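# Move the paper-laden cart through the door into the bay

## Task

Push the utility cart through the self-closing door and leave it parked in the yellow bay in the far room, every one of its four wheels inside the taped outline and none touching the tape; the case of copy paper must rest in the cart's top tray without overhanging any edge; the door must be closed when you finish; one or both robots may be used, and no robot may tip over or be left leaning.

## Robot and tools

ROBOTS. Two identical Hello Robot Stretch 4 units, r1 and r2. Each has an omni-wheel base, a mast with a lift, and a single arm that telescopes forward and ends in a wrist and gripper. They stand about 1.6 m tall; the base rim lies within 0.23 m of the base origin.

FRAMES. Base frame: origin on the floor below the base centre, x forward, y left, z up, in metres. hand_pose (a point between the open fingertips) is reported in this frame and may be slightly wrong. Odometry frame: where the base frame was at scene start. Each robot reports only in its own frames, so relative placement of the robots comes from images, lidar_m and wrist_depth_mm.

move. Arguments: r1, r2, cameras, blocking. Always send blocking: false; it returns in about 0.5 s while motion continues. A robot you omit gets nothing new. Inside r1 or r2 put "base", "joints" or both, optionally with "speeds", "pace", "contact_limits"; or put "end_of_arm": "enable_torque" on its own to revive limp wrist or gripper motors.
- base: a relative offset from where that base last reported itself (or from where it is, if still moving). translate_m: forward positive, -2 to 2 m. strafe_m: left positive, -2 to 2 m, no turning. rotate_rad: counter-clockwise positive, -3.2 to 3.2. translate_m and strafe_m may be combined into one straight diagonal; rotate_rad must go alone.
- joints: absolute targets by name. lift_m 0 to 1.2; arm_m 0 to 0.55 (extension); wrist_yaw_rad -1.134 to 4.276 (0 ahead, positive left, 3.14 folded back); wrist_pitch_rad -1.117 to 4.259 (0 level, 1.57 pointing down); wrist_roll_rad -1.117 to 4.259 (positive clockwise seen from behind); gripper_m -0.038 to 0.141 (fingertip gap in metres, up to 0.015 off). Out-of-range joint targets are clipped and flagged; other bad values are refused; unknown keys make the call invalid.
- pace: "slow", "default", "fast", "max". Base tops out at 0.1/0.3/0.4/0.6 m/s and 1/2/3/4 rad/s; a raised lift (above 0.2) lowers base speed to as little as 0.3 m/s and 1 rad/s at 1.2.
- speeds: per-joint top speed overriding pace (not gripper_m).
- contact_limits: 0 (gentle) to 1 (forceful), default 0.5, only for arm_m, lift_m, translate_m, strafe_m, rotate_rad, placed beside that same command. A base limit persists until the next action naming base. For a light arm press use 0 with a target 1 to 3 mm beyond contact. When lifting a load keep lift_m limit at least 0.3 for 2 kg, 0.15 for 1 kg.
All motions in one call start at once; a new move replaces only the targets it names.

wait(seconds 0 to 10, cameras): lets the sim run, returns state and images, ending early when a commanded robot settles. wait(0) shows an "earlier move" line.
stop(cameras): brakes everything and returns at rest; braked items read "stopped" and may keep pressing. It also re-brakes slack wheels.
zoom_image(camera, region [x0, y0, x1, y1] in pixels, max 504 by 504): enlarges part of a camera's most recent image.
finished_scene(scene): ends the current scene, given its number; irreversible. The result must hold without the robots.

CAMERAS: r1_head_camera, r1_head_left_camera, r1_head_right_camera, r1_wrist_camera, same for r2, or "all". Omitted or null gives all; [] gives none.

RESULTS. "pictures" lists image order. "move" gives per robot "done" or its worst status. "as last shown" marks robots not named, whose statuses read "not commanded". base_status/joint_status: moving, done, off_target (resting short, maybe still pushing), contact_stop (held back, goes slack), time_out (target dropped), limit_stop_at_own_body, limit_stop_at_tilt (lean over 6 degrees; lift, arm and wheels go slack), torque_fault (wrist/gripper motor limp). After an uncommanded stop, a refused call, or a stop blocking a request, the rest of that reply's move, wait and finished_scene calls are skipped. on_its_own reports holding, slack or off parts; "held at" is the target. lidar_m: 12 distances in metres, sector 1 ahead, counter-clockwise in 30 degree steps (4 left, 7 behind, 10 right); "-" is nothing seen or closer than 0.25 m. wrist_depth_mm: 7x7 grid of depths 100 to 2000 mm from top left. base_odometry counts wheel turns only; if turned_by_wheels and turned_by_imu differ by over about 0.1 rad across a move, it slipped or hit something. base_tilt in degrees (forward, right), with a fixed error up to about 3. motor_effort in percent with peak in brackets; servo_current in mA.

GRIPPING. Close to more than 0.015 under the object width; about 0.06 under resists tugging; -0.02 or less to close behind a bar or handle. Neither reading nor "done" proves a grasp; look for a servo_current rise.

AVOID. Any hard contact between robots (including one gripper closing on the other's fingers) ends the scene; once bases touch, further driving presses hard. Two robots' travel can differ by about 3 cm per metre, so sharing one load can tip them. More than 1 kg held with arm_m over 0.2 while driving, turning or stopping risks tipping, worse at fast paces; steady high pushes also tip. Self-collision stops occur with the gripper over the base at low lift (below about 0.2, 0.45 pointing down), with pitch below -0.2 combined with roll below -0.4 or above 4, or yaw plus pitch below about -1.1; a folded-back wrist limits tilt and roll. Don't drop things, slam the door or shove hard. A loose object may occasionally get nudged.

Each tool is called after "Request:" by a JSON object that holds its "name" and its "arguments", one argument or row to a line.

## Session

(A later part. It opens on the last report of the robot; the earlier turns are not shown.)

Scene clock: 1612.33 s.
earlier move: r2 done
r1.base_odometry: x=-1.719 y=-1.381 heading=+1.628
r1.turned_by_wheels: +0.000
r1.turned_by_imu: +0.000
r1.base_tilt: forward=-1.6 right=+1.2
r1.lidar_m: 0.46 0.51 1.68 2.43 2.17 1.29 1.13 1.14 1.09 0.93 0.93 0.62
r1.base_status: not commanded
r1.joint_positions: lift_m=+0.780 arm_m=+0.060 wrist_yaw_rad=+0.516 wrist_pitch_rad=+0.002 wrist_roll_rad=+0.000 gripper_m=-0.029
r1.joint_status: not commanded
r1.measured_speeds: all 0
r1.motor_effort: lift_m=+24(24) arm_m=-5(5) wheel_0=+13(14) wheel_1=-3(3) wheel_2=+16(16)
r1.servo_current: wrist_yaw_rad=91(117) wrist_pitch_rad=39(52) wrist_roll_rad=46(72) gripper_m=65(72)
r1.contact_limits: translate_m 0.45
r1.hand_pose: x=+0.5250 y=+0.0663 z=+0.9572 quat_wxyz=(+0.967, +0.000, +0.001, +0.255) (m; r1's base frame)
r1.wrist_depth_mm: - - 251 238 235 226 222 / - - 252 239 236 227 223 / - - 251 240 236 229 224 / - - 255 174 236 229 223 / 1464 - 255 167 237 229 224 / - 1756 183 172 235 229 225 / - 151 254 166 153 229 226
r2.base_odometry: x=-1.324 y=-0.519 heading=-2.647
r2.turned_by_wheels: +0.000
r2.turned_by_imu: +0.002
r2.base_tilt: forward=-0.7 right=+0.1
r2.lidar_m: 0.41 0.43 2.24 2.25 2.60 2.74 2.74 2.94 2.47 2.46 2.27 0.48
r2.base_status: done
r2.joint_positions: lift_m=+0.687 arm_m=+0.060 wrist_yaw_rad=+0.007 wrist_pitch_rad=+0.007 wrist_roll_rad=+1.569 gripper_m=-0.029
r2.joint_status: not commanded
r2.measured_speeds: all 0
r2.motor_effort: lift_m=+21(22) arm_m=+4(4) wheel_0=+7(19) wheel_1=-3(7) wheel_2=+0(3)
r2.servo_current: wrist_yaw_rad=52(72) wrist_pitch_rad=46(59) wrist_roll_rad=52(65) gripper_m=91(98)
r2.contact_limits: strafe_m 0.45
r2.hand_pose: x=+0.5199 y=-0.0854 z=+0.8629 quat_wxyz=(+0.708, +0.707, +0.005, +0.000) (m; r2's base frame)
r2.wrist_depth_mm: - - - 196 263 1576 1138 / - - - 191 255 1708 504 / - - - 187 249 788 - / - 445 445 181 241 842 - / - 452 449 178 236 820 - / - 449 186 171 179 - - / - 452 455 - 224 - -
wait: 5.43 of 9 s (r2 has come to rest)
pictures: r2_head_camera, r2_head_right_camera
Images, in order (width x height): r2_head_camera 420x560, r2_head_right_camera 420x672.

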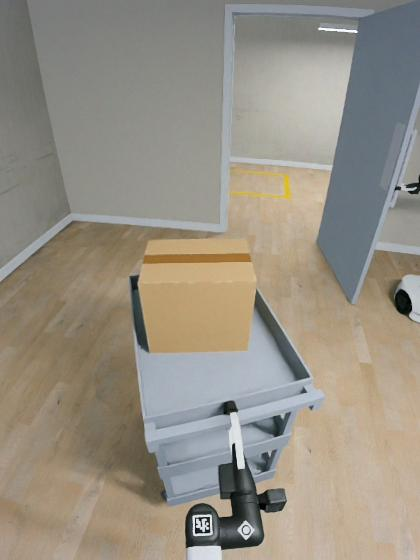

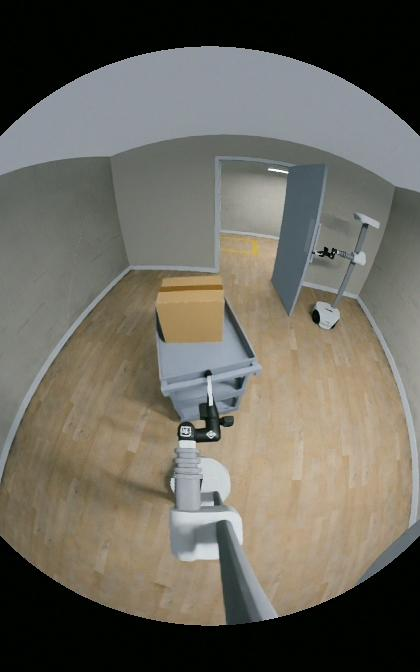

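Request:
{"name": "move", "arguments": {
  "r2": {"base":{"translate_m":-0.42,"strafe_m":-0.065},"pace":"slow","contact_limits":{"translate_m":0.45}},
  "blocking": false,
  "cameras": []
}}

Request:
{"name": "wait", "arguments": {
  "seconds": 9,
  "cameras": ["r2_head_camera"]
}}

Scene clock: 1620.20 s.
move: r2 moving
r1: as last shown
r1.lidar_m: 0.44 0.52 1.69 2.42 2.15 1.28 1.13 1.13 1.08 0.92 0.94 0.66
r1.motor_effort: lift_m=+24(24) arm_m=-5(5) wheel_0=+13(14) wheel_1=-2(3) wheel_2=+16(16)
r1.servo_current: wrist_yaw_rad=104(104) wrist_pitch_rad=39(46) wrist_roll_rad=46(52) gripper_m=65(72)
r1.contact_limits: translate_m 0.45
r1.wrist_depth_mm: - - 252 239 236 228 222 / - - 251 239 235 227 221 / - - 252 240 236 229 223 / 1499 - 254 174 237 230 224 / - - 254 167 238 229 225 / - - 182 171 236 230 224 / - 151 254 165 153 229 226
r2.base_odometry: x=-1.314 y=-0.512 heading=-2.647
r2.turned_by_wheels: +0.000
r2.turned_by_imu: +0.001
r2.base_tilt: forward=-0.7 right=+0.1
r2.lidar_m: 0.43 0.40 2.28 2.27 2.59 2.74 2.72 2.91 2.46 2.47 2.28 0.47
r2.base_status: translate_m moving; strafe_m moving
r2.joint_positions: lift_m=+0.687 arm_m=+0.060 wrist_yaw_rad=+0.007 wrist_pitch_rad=+0.007 wrist_roll_rad=+1.569 gripper_m=-0.029
r2.joint_status: not commanded
r2.measured_speeds: translate_m=-0.048 strafe_m=-0.008 rotate_rad=-0.001 lift_m=+0.000 arm_m=+0.000 wrist_yaw_rad=+0.000 wrist_pitch_rad=+0.000 wrist_roll_rad=+0.000
r2.motor_effort: lift_m=+21(22) arm_m=-4(4) wheel_0=-6(6) wheel_1=-8(9) wheel_2=+15(18)
r2.servo_current: wrist_yaw_rad=59(65) wrist_pitch_rad=52(59) wrist_roll_rad=52(65) gripper_m=85(91)
r2.contact_limits: translate_m 0.45
r2.hand_pose: x=+0.5199 y=-0.0854 z=+0.8629 quat_wxyz=(+0.708, +0.707, +0.005, +0.000) (m; r2's base frame)
r2.wrist_depth_mm: - - - 258 266 1537 1138 / - - - 193 256 1661 500 / - - - 187 248 768 - / - 445 445 181 241 831 - / - 449 452 177 235 831 - / - 452 186 171 179 - - / - 452 455 - 223 - -
pictures: none
No camera images: "cameras" was empty.

Scene clock: 1625.23 s.
earlier move: r2 done
r1.base_odometry: x=-1.719 y=-1.381 heading=+1.628
r1.turned_by_wheels: +0.000
r1.turned_by_imu: +0.000
r1.base_tilt: forward=-1.5 right=+1.2
r1.lidar_m: 0.45 0.52 1.73 2.10 2.13 1.30 1.13 1.14 1.08 0.93 0.93 0.66
r1.base_status: not commanded
r1.joint_positions: lift_m=+0.780 arm_m=+0.060 wrist_yaw_rad=+0.516 wrist_pitch_rad=+0.002 wrist_roll_rad=+0.000 gripper_m=-0.029
r1.joint_status: not commanded
r1.measured_speeds: all 0
r1.motor_effort: lift_m=+24(24) arm_m=-5(5) wheel_0=+13(14) wheel_1=-3(3) wheel_2=+16(16)
r1.servo_current: wrist_yaw_rad=104(117) wrist_pitch_rad=39(52) wrist_roll_rad=52(65) gripper_m=72(72)
r1.contact_limits: translate_m 0.45
r1.hand_pose: x=+0.5250 y=+0.0663 z=+0.9572 quat_wxyz=(+0.967, +0.000, +0.001, +0.255) (m; r1's base frame)
r1.wrist_depth_mm: - - 251 239 235 228 222 / - - 253 240 236 227 221 / - - 252 240 236 229 224 / - - 255 174 238 229 224 / - - 255 167 238 229 224 / - - 183 172 236 230 224 / - 156 254 165 152 229 225
r2.base_odometry: x=-0.985 y=-0.263 heading=-2.648
r2.turned_by_wheels: -0.001
r2.turned_by_imu: -0.002
r2.base_tilt: forward=-0.7 right=+0.1
r2.lidar_m: 0.42 2.89 2.42 2.38 2.77 2.36 2.34 2.70 2.31 2.32 2.66 0.49
r2.base_status: done
r2.joint_positions: lift_m=+0.687 arm_m=+0.060 wrist_yaw_rad=-0.001 wrist_pitch_rad=+0.007 wrist_roll_rad=+1.569 gripper_m=-0.029
r2.joint_status: not commanded
r2.measured_speeds: all 0
r2.motor_effort: lift_m=+21(22) arm_m=-4(4) wheel_0=-8(13) wheel_1=-6(10) wheel_2=+4(18)
r2.servo_current: wrist_yaw_rad=46(65) wrist_pitch_rad=46(59) wrist_roll_rad=65(65) gripper_m=85(98)
r2.contact_limits: translate_m 0.45
r2.hand_pose: x=+0.5192 y=-0.0878 z=+0.8629 quat_wxyz=(+0.708, +0.707, +0.002, -0.003) (m; r2's base frame)
r2.wrist_depth_mm: - - - 182 244 1661 1138 / - - - 180 241 1618 - / - - - 177 237 798 - / - 442 442 235 235 831 - / - 455 452 173 234 831 - / - 462 186 170 179 - - / - - 473 - 228 - -
wait: 5.03 of 9 s (r2 has come to rest)
pictures: r2_head_camera
Images, in order (width x height): r2_head_camera 420x560.

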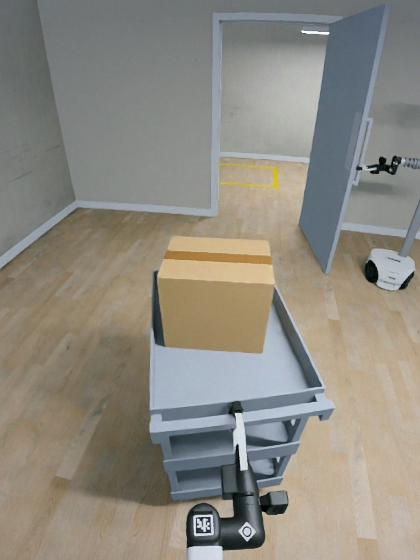

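Request:
{"name": "move", "arguments": {
  "r2": {"base":{"translate_m":-0.35,"strafe_m":-0.03},"pace":"slow","contact_limits":{"translate_m":0.45}},
  "blocking": false,
  "cameras": []
}}

Request:
{"name": "wait", "arguments": {
  "seconds": 9,
  "cameras": ["r2_head_camera"]
}}

Scene clock: 1631.47 s.
move: r2 moving
r1: as last shown
r1.base_tilt: forward=-1.6 right=+1.2
r1.lidar_m: 0.44 0.53 1.76 2.11 2.21 1.30 1.12 1.14 1.06 0.93 0.93 0.68
r1.motor_effort: lift_m=+24(24) arm_m=-5(5) wheel_0=+14(14) wheel_1=-3(3) wheel_2=+16(16)
r1.servo_current: wrist_yaw_rad=98(124) wrist_pitch_rad=46(52) wrist_roll_rad=52(59) gripper_m=65(72)
r1.contact_limits: translate_m 0.45
r1.wrist_depth_mm: - - 251 239 235 226 222 / - - 251 239 235 227 222 / - - 252 241 236 229 223 / - - 255 174 237 230 223 / - - 253 167 237 229 224 / - - 183 172 236 229 225 / - 157 255 166 153 229 224
r2.base_odometry: x=-0.975 y=-0.256 heading=-2.649
r2.turned_by_wheels: -0.001
r2.turned_by_imu: +0.000
r2.base_tilt: forward=-0.6 right=+0.1
r2.lidar_m: 0.44 2.88 2.43 2.40 2.78 2.32 2.31 2.69 2.32 2.31 2.65 0.48
r2.base_status: translate_m moving; strafe_m moving
r2.joint_positions: lift_m=+0.687 arm_m=+0.060 wrist_yaw_rad=-0.001 wrist_pitch_rad=+0.007 wrist_roll_rad=+1.569 gripper_m=-0.029
r2.joint_status: not commanded
r2.measured_speeds: translate_m=-0.048 strafe_m=-0.005 rotate_rad=+0.001 lift_m=+0.000 arm_m=+0.000 wrist_yaw_rad=+0.000 wrist_pitch_rad=+0.000 wrist_roll_rad=+0.000
r2.motor_effort: lift_m=+21(21) arm_m=-4(4) wheel_0=-12(13) wheel_1=-9(9) wheel_2=+10(11)
r2.servo_current: wrist_yaw_rad=33(52) wrist_pitch_rad=39(52) wrist_roll_rad=59(59) gripper_m=85(91)
r2.contact_limits: translate_m 0.45
r2.hand_pose: x=+0.5192 y=-0.0878 z=+0.8629 quat_wxyz=(+0.708, +0.707, +0.002, -0.003) (m; r2's base frame)
r2.wrist_depth_mm: - - - 181 244 1661 1160 / - - - 179 239 1661 - / - - - 177 237 798 - / - 445 442 234 236 842 - / - 455 452 174 231 842 - / - 462 186 171 178 - - / - - 469 - 229 549 -
pictures: none
No camera images: "cameras" was empty.

Scene clock: 1635.77 s.
earlier move: r2 done
r1.base_odometry: x=-1.719 y=-1.381 heading=+1.628
r1.turned_by_wheels: +0.000
r1.turned_by_imu: +0.000
r1.base_tilt: forward=-1.5 right=+1.2
r1.lidar_m: 0.45 0.51 1.89 1.94 2.15 1.29 1.12 1.11 1.07 0.94 0.94 0.67
r1.base_status: not commanded
r1.joint_positions: lift_m=+0.780 arm_m=+0.060 wrist_yaw_rad=+0.516 wrist_pitch_rad=+0.002 wrist_roll_rad=+0.000 gripper_m=-0.029
r1.joint_status: not commanded
r1.measured_speeds: all 0
r1.motor_effort: lift_m=+24(24) arm_m=-5(5) wheel_0=+13(14) wheel_1=-2(3) wheel_2=+16(16)
r1.servo_current: wrist_yaw_rad=98(124) wrist_pitch_rad=52(52) wrist_roll_rad=39(65) gripper_m=65(72)
r1.contact_limits: translate_m 0.45
r1.hand_pose: x=+0.5250 y=+0.0663 z=+0.9572 quat_wxyz=(+0.967, +0.000, +0.001, +0.255) (m; r1's base frame)
r1.wrist_depth_mm: - - 252 239 234 228 221 / - - 251 239 236 228 221 / - - 253 240 236 229 223 / - - 255 174 236 229 224 / - - 254 167 236 229 224 / - - 183 171 236 231 225 / - 157 255 165 153 228 226
r2.base_odometry: x=-0.691 y=-0.071 heading=-2.649
r2.turned_by_wheels: +0.000
r2.turned_by_imu: -0.001
r2.base_tilt: forward=-0.7 right=+0.1
r2.lidar_m: 0.46 3.01 2.50 2.49 2.40 2.03 2.00 2.29 2.20 2.20 2.53 0.48
r2.base_status: done
r2.joint_positions: lift_m=+0.687 arm_m=+0.060 wrist_yaw_rad=-0.003 wrist_pitch_rad=+0.007 wrist_roll_rad=+1.569 gripper_m=-0.029
r2.joint_status: not commanded
r2.measured_speeds: all 0
r2.motor_effort: lift_m=+21(22) arm_m=-4(4) wheel_0=-8(14) wheel_1=-7(10) wheel_2=+3(11)
r2.servo_current: wrist_yaw_rad=52(59) wrist_pitch_rad=46(59) wrist_roll_rad=59(65) gripper_m=85(98)
r2.contact_limits: translate_m 0.45
r2.hand_pose: x=+0.5191 y=-0.0881 z=+0.8629 quat_wxyz=(+0.708, +0.707, +0.002, -0.003) (m; r2's base frame)
r2.wrist_depth_mm: - - - 157 215 1661 - / - - - 159 218 759 - / - 424 421 163 223 820 - / - 445 442 165 226 820 - / - 477 466 169 230 - - / - - 187 170 178 - - / - - - - 237 1576 488
wait: 4.30 of 9 s (r2 has come to rest)
pictures: r2_head_camera
Images, in order (width x height): r2_head_camera 420x560.

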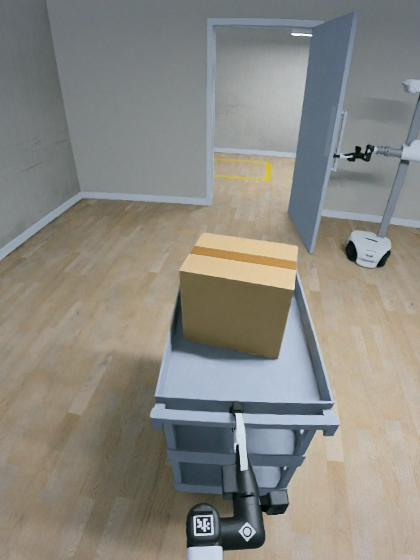

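Request:
{"name": "move", "arguments": {
  "r2": {"base":{"translate_m":0.25},"pace":"slow","contact_limits":{"translate_m":0.45}},
  "blocking": false,
  "cameras": []
}}

Request:
{"name": "wait", "arguments": {
  "seconds": 9,
  "cameras": ["r2_head_camera"]
}}

Scene clock: 1644.70 s.
move: r2 moving
r1: as last shown
r1.base_tilt: forward=-1.6 right=+1.3
r1.lidar_m: 0.46 0.51 1.90 1.94 2.15 1.30 1.13 1.14 1.06 0.92 0.93 0.66
r1.motor_effort: lift_m=+24(24) arm_m=-5(5) wheel_0=+14(14) wheel_1=-3(3) wheel_2=+16(16)
r1.servo_current: wrist_yaw_rad=85(104) wrist_pitch_rad=46(46) wrist_roll_rad=46(52) gripper_m=65(72)
r1.contact_limits: translate_m 0.45
r1.wrist_depth_mm: - - 251 238 235 227 222 / - - 254 241 236 228 222 / - - 254 240 236 229 222 / - - 255 174 236 229 224 / - - 253 167 237 229 224 / - - 183 171 236 231 224 / - 157 255 166 152 229 226
r2.base_odometry: x=-0.702 y=-0.077 heading=-2.650
r2.turned_by_wheels: +0.000
r2.turned_by_imu: +0.000
r2.base_tilt: forward=-0.7 right=+0.1
r2.lidar_m: 0.47 2.99 2.50 2.50 2.40 2.04 2.00 2.35 2.21 2.21 2.54 0.46
r2.base_status: translate_m moving
r2.joint_positions: lift_m=+0.687 arm_m=+0.060 wrist_yaw_rad=-0.004 wrist_pitch_rad=+0.007 wrist_roll_rad=+1.569 gripper_m=-0.029
r2.joint_status: not commanded
r2.measured_speeds: translate_m=+0.048 strafe_m=+0.000 rotate_rad=+0.000 lift_m=+0.000 arm_m=+0.000 wrist_yaw_rad=+0.000 wrist_pitch_rad=+0.000 wrist_roll_rad=+0.000
r2.motor_effort: lift_m=+21(22) arm_m=-4(4) wheel_0=+3(7) wheel_1=+5(6) wheel_2=-13(15)
r2.servo_current: wrist_yaw_rad=46(52) wrist_pitch_rad=52(52) wrist_roll_rad=46(59) gripper_m=85(91)
r2.contact_limits: translate_m 0.45
r2.hand_pose: x=+0.5189 y=-0.0886 z=+0.8629 quat_wxyz=(+0.708, +0.707, +0.001, -0.004) (m; r2's base frame)
r2.wrist_depth_mm: - - - 157 215 1618 - / - - - 159 218 741 - / - 427 421 162 222 809 - / - 445 439 165 225 842 - / - 477 466 168 229 - - / - - 186 169 178 - - / - - - - 236 1499 477
pictures: none
No camera images: "cameras" was empty.

Scene clock: 1648.00 s.
earlier move: r2 done
r1.base_odometry: x=-1.719 y=-1.381 heading=+1.628
r1.turned_by_wheels: +0.000
r1.turned_by_imu: +0.000
r1.base_tilt: forward=-1.6 right=+1.2
r1.lidar_m: 0.45 0.49 1.76 2.04 2.15 1.30 1.13 1.14 1.06 0.94 0.94 0.68
r1.base_status: not commanded
r1.joint_positions: lift_m=+0.780 arm_m=+0.060 wrist_yaw_rad=+0.516 wrist_pitch_rad=+0.002 wrist_roll_rad=+0.000 gripper_m=-0.029
r1.joint_status: not commanded
r1.measured_speeds: all 0
r1.motor_effort: lift_m=+24(24) arm_m=-5(5) wheel_0=+14(14) wheel_1=-2(3) wheel_2=+16(16)
r1.servo_current: wrist_yaw_rad=85(117) wrist_pitch_rad=46(52) wrist_roll_rad=59(65) gripper_m=65(72)
r1.contact_limits: translate_m 0.45
r1.hand_pose: x=+0.5250 y=+0.0663 z=+0.9572 quat_wxyz=(+0.967, +0.000, +0.001, +0.255) (m; r1's base frame)
r1.wrist_depth_mm: - - 251 238 235 228 222 / - - 253 239 236 229 223 / - - 253 240 236 229 223 / - - 254 174 236 229 224 / - - 254 167 238 228 224 / - - 183 172 236 230 226 / - 157 254 166 152 229 225
r2.base_odometry: x=-0.911 y=-0.189 heading=-2.650
r2.turned_by_wheels: +0.000
r2.turned_by_imu: +0.001
r2.base_tilt: forward=-0.6 right=+0.1
r2.lidar_m: 0.43 2.90 2.48 2.44 2.70 2.26 2.25 2.61 2.28 2.27 2.61 0.51
r2.base_status: done
r2.joint_positions: lift_m=+0.687 arm_m=+0.060 wrist_yaw_rad=-0.004 wrist_pitch_rad=+0.007 wrist_roll_rad=+1.569 gripper_m=-0.029
r2.joint_status: not commanded
r2.measured_speeds: all 0
r2.motor_effort: lift_m=+21(22) arm_m=+4(4) wheel_0=+0(14) wheel_1=+4(9) wheel_2=-12(15)
r2.servo_current: wrist_yaw_rad=59(65) wrist_pitch_rad=52(59) wrist_roll_rad=39(65) gripper_m=85(98)
r2.contact_limits: translate_m 0.45
r2.hand_pose: x=+0.5189 y=-0.0885 z=+0.8629 quat_wxyz=(+0.708, +0.707, +0.001, -0.004) (m; r2's base frame)
r2.wrist_depth_mm: - - - 170 229 1618 1118 / - - - 170 231 798 - / - 430 430 170 230 831 - / - 442 442 230 231 831 - / - 466 455 170 231 831 - / - - 186 170 179 - - / - - 488 - 231 1576 -
wait: 3.30 of 9 s (r2 has come to rest)
pictures: r2_head_camera
Images, in order (width x height): r2_head_camera 420x560.

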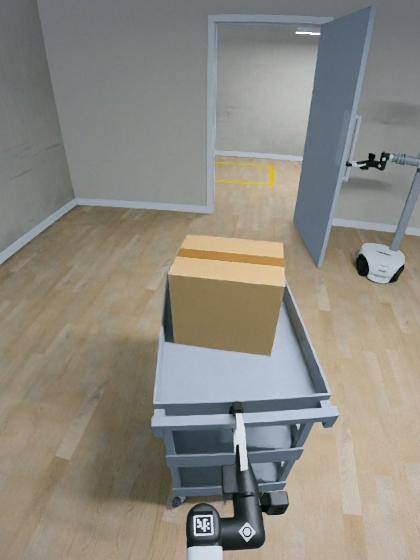

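Request:
{"name": "move", "arguments": {
  "r2": {"base":{"strafe_m":0.1},"pace":"slow","contact_limits":{"strafe_m":0.45}},
  "blocking": false,
  "cameras": []
}}

Request:
{"name": "wait", "arguments": {
  "seconds": 5,
  "cameras": []
}}

Request:
{"name": "move", "arguments": {
  "r2": {"base":{"translate_m":0.15},"pace":"slow","contact_limits":{"translate_m":0.45}},
  "blocking": false,
  "cameras": []
}}

Request:
{"name": "wait", "arguments": {
  "seconds": 5,
  "cameras": ["r2_head_camera"]
}}

Scene clock: 1656.90 s.
move: r2 moving
r1: as last shown
r1.lidar_m: 0.44 0.51 1.74 2.06 2.17 1.29 1.13 1.15 1.08 0.92 0.95 0.68
r1.motor_effort: lift_m=+24(24) arm_m=-5(5) wheel_0=+13(14) wheel_1=-3(3) wheel_2=+16(16)
r1.servo_current: wrist_yaw_rad=104(104) wrist_pitch_rad=39(46) wrist_roll_rad=59(59) gripper_m=72(72)
r1.contact_limits: translate_m 0.45
r1.wrist_depth_mm: - - 252 237 235 228 221 / - - 252 240 236 228 222 / - - 252 240 236 229 221 / - - 254 174 236 229 224 / - - 254 167 237 228 224 / - - 183 171 236 230 226 / - 157 255 166 153 229 226
r2.base_odometry: x=-0.904 y=-0.202 heading=-2.650
r2.turned_by_wheels: -0.001
r2.turned_by_imu: +0.000
r2.base_tilt: forward=-0.6 right=+0.1
r2.lidar_m: 0.45 2.91 2.47 2.43 2.68 2.27 2.24 2.61 2.29 2.29 2.60 0.49
r2.base_status: strafe_m moving
r2.joint_positions: lift_m=+0.687 arm_m=+0.060 wrist_yaw_rad=-0.006 wrist_pitch_rad=+0.007 wrist_roll_rad=+1.569 gripper_m=-0.029
r2.joint_status: not commanded
r2.measured_speeds: translate_m=+0.000 strafe_m=+0.054 rotate_rad=+0.000 lift_m=+0.000 arm_m=+0.000 wrist_yaw_rad=+0.000 wrist_pitch_rad=+0.000 wrist_roll_rad=+0.000
r2.motor_effort: lift_m=+21(21) arm_m=+4(4) wheel_0=-15(17) wheel_1=+7(9) wheel_2=+1(11)
r2.servo_current: wrist_yaw_rad=46(59) wrist_pitch_rad=52(52) wrist_roll_rad=39(59) gripper_m=78(91)
r2.contact_limits: strafe_m 0.45
r2.hand_pose: x=+0.5187 y=-0.0892 z=+0.8629 quat_wxyz=(+0.708, +0.707, +0.000, -0.005) (m; r2's base frame)
r2.wrist_depth_mm: - - - 171 231 1661 500 / - - - 171 231 788 - / - 436 433 171 231 831 - / - 449 445 230 231 831 - / - 466 455 170 231 831 - / - - 186 170 178 - - / - - 492 - 232 1576 -
pictures: none
No camera images: "cameras" was empty.

Scene clock: 1658.53 s.
earlier move: r2 done
r1.base_odometry: x=-1.719 y=-1.381 heading=+1.628
r1.turned_by_wheels: +0.000
r1.turned_by_imu: +0.000
r1.base_tilt: forward=-1.6 right=+1.2
r1.lidar_m: 0.44 0.51 1.75 2.11 2.18 1.31 1.12 1.14 1.09 0.93 0.93 0.68
r1.base_status: not commanded
r1.joint_positions: lift_m=+0.780 arm_m=+0.060 wrist_yaw_rad=+0.516 wrist_pitch_rad=+0.002 wrist_roll_rad=+0.000 gripper_m=-0.029
r1.joint_status: not commanded
r1.measured_speeds: all 0
r1.motor_effort: lift_m=+24(24) arm_m=-5(5) wheel_0=+13(14) wheel_1=-3(3) wheel_2=+16(16)
r1.servo_current: wrist_yaw_rad=104(104) wrist_pitch_rad=39(52) wrist_roll_rad=46(65) gripper_m=72(78)
r1.contact_limits: translate_m 0.45
r1.hand_pose: x=+0.5250 y=+0.0663 z=+0.9572 quat_wxyz=(+0.967, +0.000, +0.001, +0.255) (m; r1's base frame)
r1.wrist_depth_mm: - - 251 238 234 227 221 / - - 253 238 236 228 224 / - - 253 241 237 229 223 / - - 254 173 236 229 224 / - - 254 167 237 229 224 / - - 183 172 236 230 224 / - 157 255 166 153 229 225
r2.base_odometry: x=-0.864 y=-0.277 heading=-2.650
r2.turned_by_wheels: +0.000
r2.turned_by_imu: +0.000
r2.base_tilt: forward=-0.6 right=+0.0
r2.lidar_m: 0.45 2.83 2.37 2.32 2.65 2.24 2.25 2.57 2.37 2.35 2.73 0.48
r2.base_status: done
r2.joint_positions: lift_m=+0.687 arm_m=+0.060 wrist_yaw_rad=-0.006 wrist_pitch_rad=+0.007 wrist_roll_rad=+1.569 gripper_m=-0.029
r2.joint_status: not commanded
r2.measured_speeds: all 0
r2.motor_effort: lift_m=+21(22) arm_m=+4(4) wheel_0=-8(17) wheel_1=+1(9) wheel_2=-1(11)
r2.servo_current: wrist_yaw_rad=52(65) wrist_pitch_rad=52(59) wrist_roll_rad=46(59) gripper_m=85(91)
r2.contact_limits: strafe_m 0.45
r2.hand_pose: x=+0.5187 y=-0.0892 z=+0.8629 quat_wxyz=(+0.708, +0.707, +0.000, -0.005) (m; r2's base frame)
r2.wrist_depth_mm: - - - 158 216 1537 - / - - 418 160 220 - - / - 430 430 163 224 809 - / - 459 449 165 226 831 - / - 480 477 168 229 - - / - - 187 170 179 544 - / - - - - 236 1576 469
wait: 1.63 of 5 s (r2 has come to rest)
pictures: none
No camera images: "cameras" was empty.

Scene clock: 1659.03 s.
move: r2 moving
r1: as last shown
r1.lidar_m: 0.45 0.51 1.77 2.11 2.14 1.31 1.12 1.15 1.08 0.92 0.92 0.66
r1.motor_effort: lift_m=+24(24) arm_m=-5(5) wheel_0=+14(14) wheel_1=-3(3) wheel_2=+16(16)
r1.servo_current: wrist_yaw_rad=85(104) wrist_pitch_rad=39(46) wrist_roll_rad=33(52) gripper_m=59(72)
r1.contact_limits: translate_m 0.45
r1.wrist_depth_mm: - - 252 238 235 227 221 / - - 252 239 236 228 223 / - - 254 240 236 228 224 / - - 253 174 236 229 224 / - - 254 167 237 229 224 / - - 183 171 236 230 224 / - 157 255 166 153 229 226
r2.base_odometry: x=-0.875 y=-0.283 heading=-2.650
r2.turned_by_wheels: +0.000
r2.turned_by_imu: +0.000
r2.base_tilt: forward=-0.7 right=+0.0
r2.lidar_m: 0.46 2.81 2.38 2.33 2.68 2.26 2.23 2.55 2.37 2.38 2.74 0.48
r2.base_status: translate_m moving
r2.joint_positions: lift_m=+0.687 arm_m=+0.060 wrist_yaw_rad=-0.005 wrist_pitch_rad=+0.007 wrist_roll_rad=+1.569 gripper_m=-0.029
r2.joint_status: not commanded
r2.measured_speeds: translate_m=+0.048 strafe_m=+0.000 rotate_rad=+0.001 lift_m=+0.000 arm_m=+0.000 wrist_yaw_rad=+0.020 wrist_pitch_rad=+0.000 wrist_roll_rad=+0.000
r2.motor_effort: lift_m=+21(21) arm_m=+4(4) wheel_0=+6(9) wheel_1=+7(7) wheel_2=-14(14)
r2.servo_current: wrist_yaw_rad=65(65) wrist_pitch_rad=46(52) wrist_roll_rad=52(52) gripper_m=91(91)
r2.contact_limits: translate_m 0.45
r2.hand_pose: x=+0.5188 y=-0.0890 z=+0.8629 quat_wxyz=(+0.708, +0.707, +0.001, -0.004) (m; r2's base frame)
r2.wrist_depth_mm: - - - 154 211 732 - / - 530 415 157 216 809 - / - 424 427 160 220 820 - / - 452 445 163 224 831 - / - 484 473 167 228 - - / - - 185 169 179 544 - / - - - - 236 1618 1098
pictures: none
No camera images: "cameras" was empty.

Scene clock: 1661.33 s.
earlier move: r2 done
r1.base_odometry: x=-1.719 y=-1.381 heading=+1.628
r1.turned_by_wheels: +0.000
r1.turned_by_imu: +0.000
r1.base_tilt: forward=-1.6 right=+1.2
r1.lidar_m: 0.45 0.51 1.66 2.15 2.15 1.29 1.13 1.14 1.09 0.93 0.93 0.66
r1.base_status: not commanded
r1.joint_positions: lift_m=+0.780 arm_m=+0.060 wrist_yaw_rad=+0.516 wrist_pitch_rad=+0.002 wrist_roll_rad=+0.000 gripper_m=-0.029
r1.joint_status: not commanded
r1.measured_speeds: all 0
r1.motor_effort: lift_m=+24(24) arm_m=-5(5) wheel_0=+13(14) wheel_1=-2(3) wheel_2=+16(16)
r1.servo_current: wrist_yaw_rad=98(111) wrist_pitch_rad=39(59) wrist_roll_rad=59(65) gripper_m=65(72)
r1.contact_limits: translate_m 0.45
r1.hand_pose: x=+0.5250 y=+0.0663 z=+0.9572 quat_wxyz=(+0.967, +0.000, +0.001, +0.255) (m; r1's base frame)
r1.wrist_depth_mm: - - 250 239 235 228 222 / - - 253 240 236 228 222 / - - 253 241 236 229 224 / - - 254 174 237 229 224 / - - 254 167 236 229 224 / - - 182 171 236 229 225 / - 157 253 166 153 229 226
r2.base_odometry: x=-0.996 y=-0.348 heading=-2.650
r2.turned_by_wheels: +0.000
r2.turned_by_imu: +0.001
r2.base_tilt: forward=-0.7 right=+0.0
r2.lidar_m: 0.49 2.79 2.36 2.33 2.69 2.36 2.38 2.70 2.42 2.41 2.72 0.44
r2.base_status: done
r2.joint_positions: lift_m=+0.687 arm_m=+0.060 wrist_yaw_rad=+0.001 wrist_pitch_rad=+0.007 wrist_roll_rad=+1.569 gripper_m=-0.029
r2.joint_status: not commanded
r2.measured_speeds: all 0
r2.motor_effort: lift_m=+21(22) arm_m=+4(4) wheel_0=+7(13) wheel_1=+6(9) wheel_2=-4(15)
r2.servo_current: wrist_yaw_rad=39(65) wrist_pitch_rad=52(52) wrist_roll_rad=46(59) gripper_m=85(91)
r2.contact_limits: translate_m 0.45
r2.hand_pose: x=+0.5193 y=-0.0872 z=+0.8629 quat_wxyz=(+0.708, +0.707, +0.003, -0.002) (m; r2's base frame)
r2.wrist_depth_mm: - - - 138 192 - - / - 394 394 143 201 - - / - 424 421 148 210 - - / - 466 455 155 216 - - / - - 496 162 226 - - / - - 187 167 179 1499 492 / - - - - 246 1661 1182
wait: 2.30 of 5 s (r2 has come to rest)
pictures: r2_head_camera
Images, in order (width x height): r2_head_camera 420x560.

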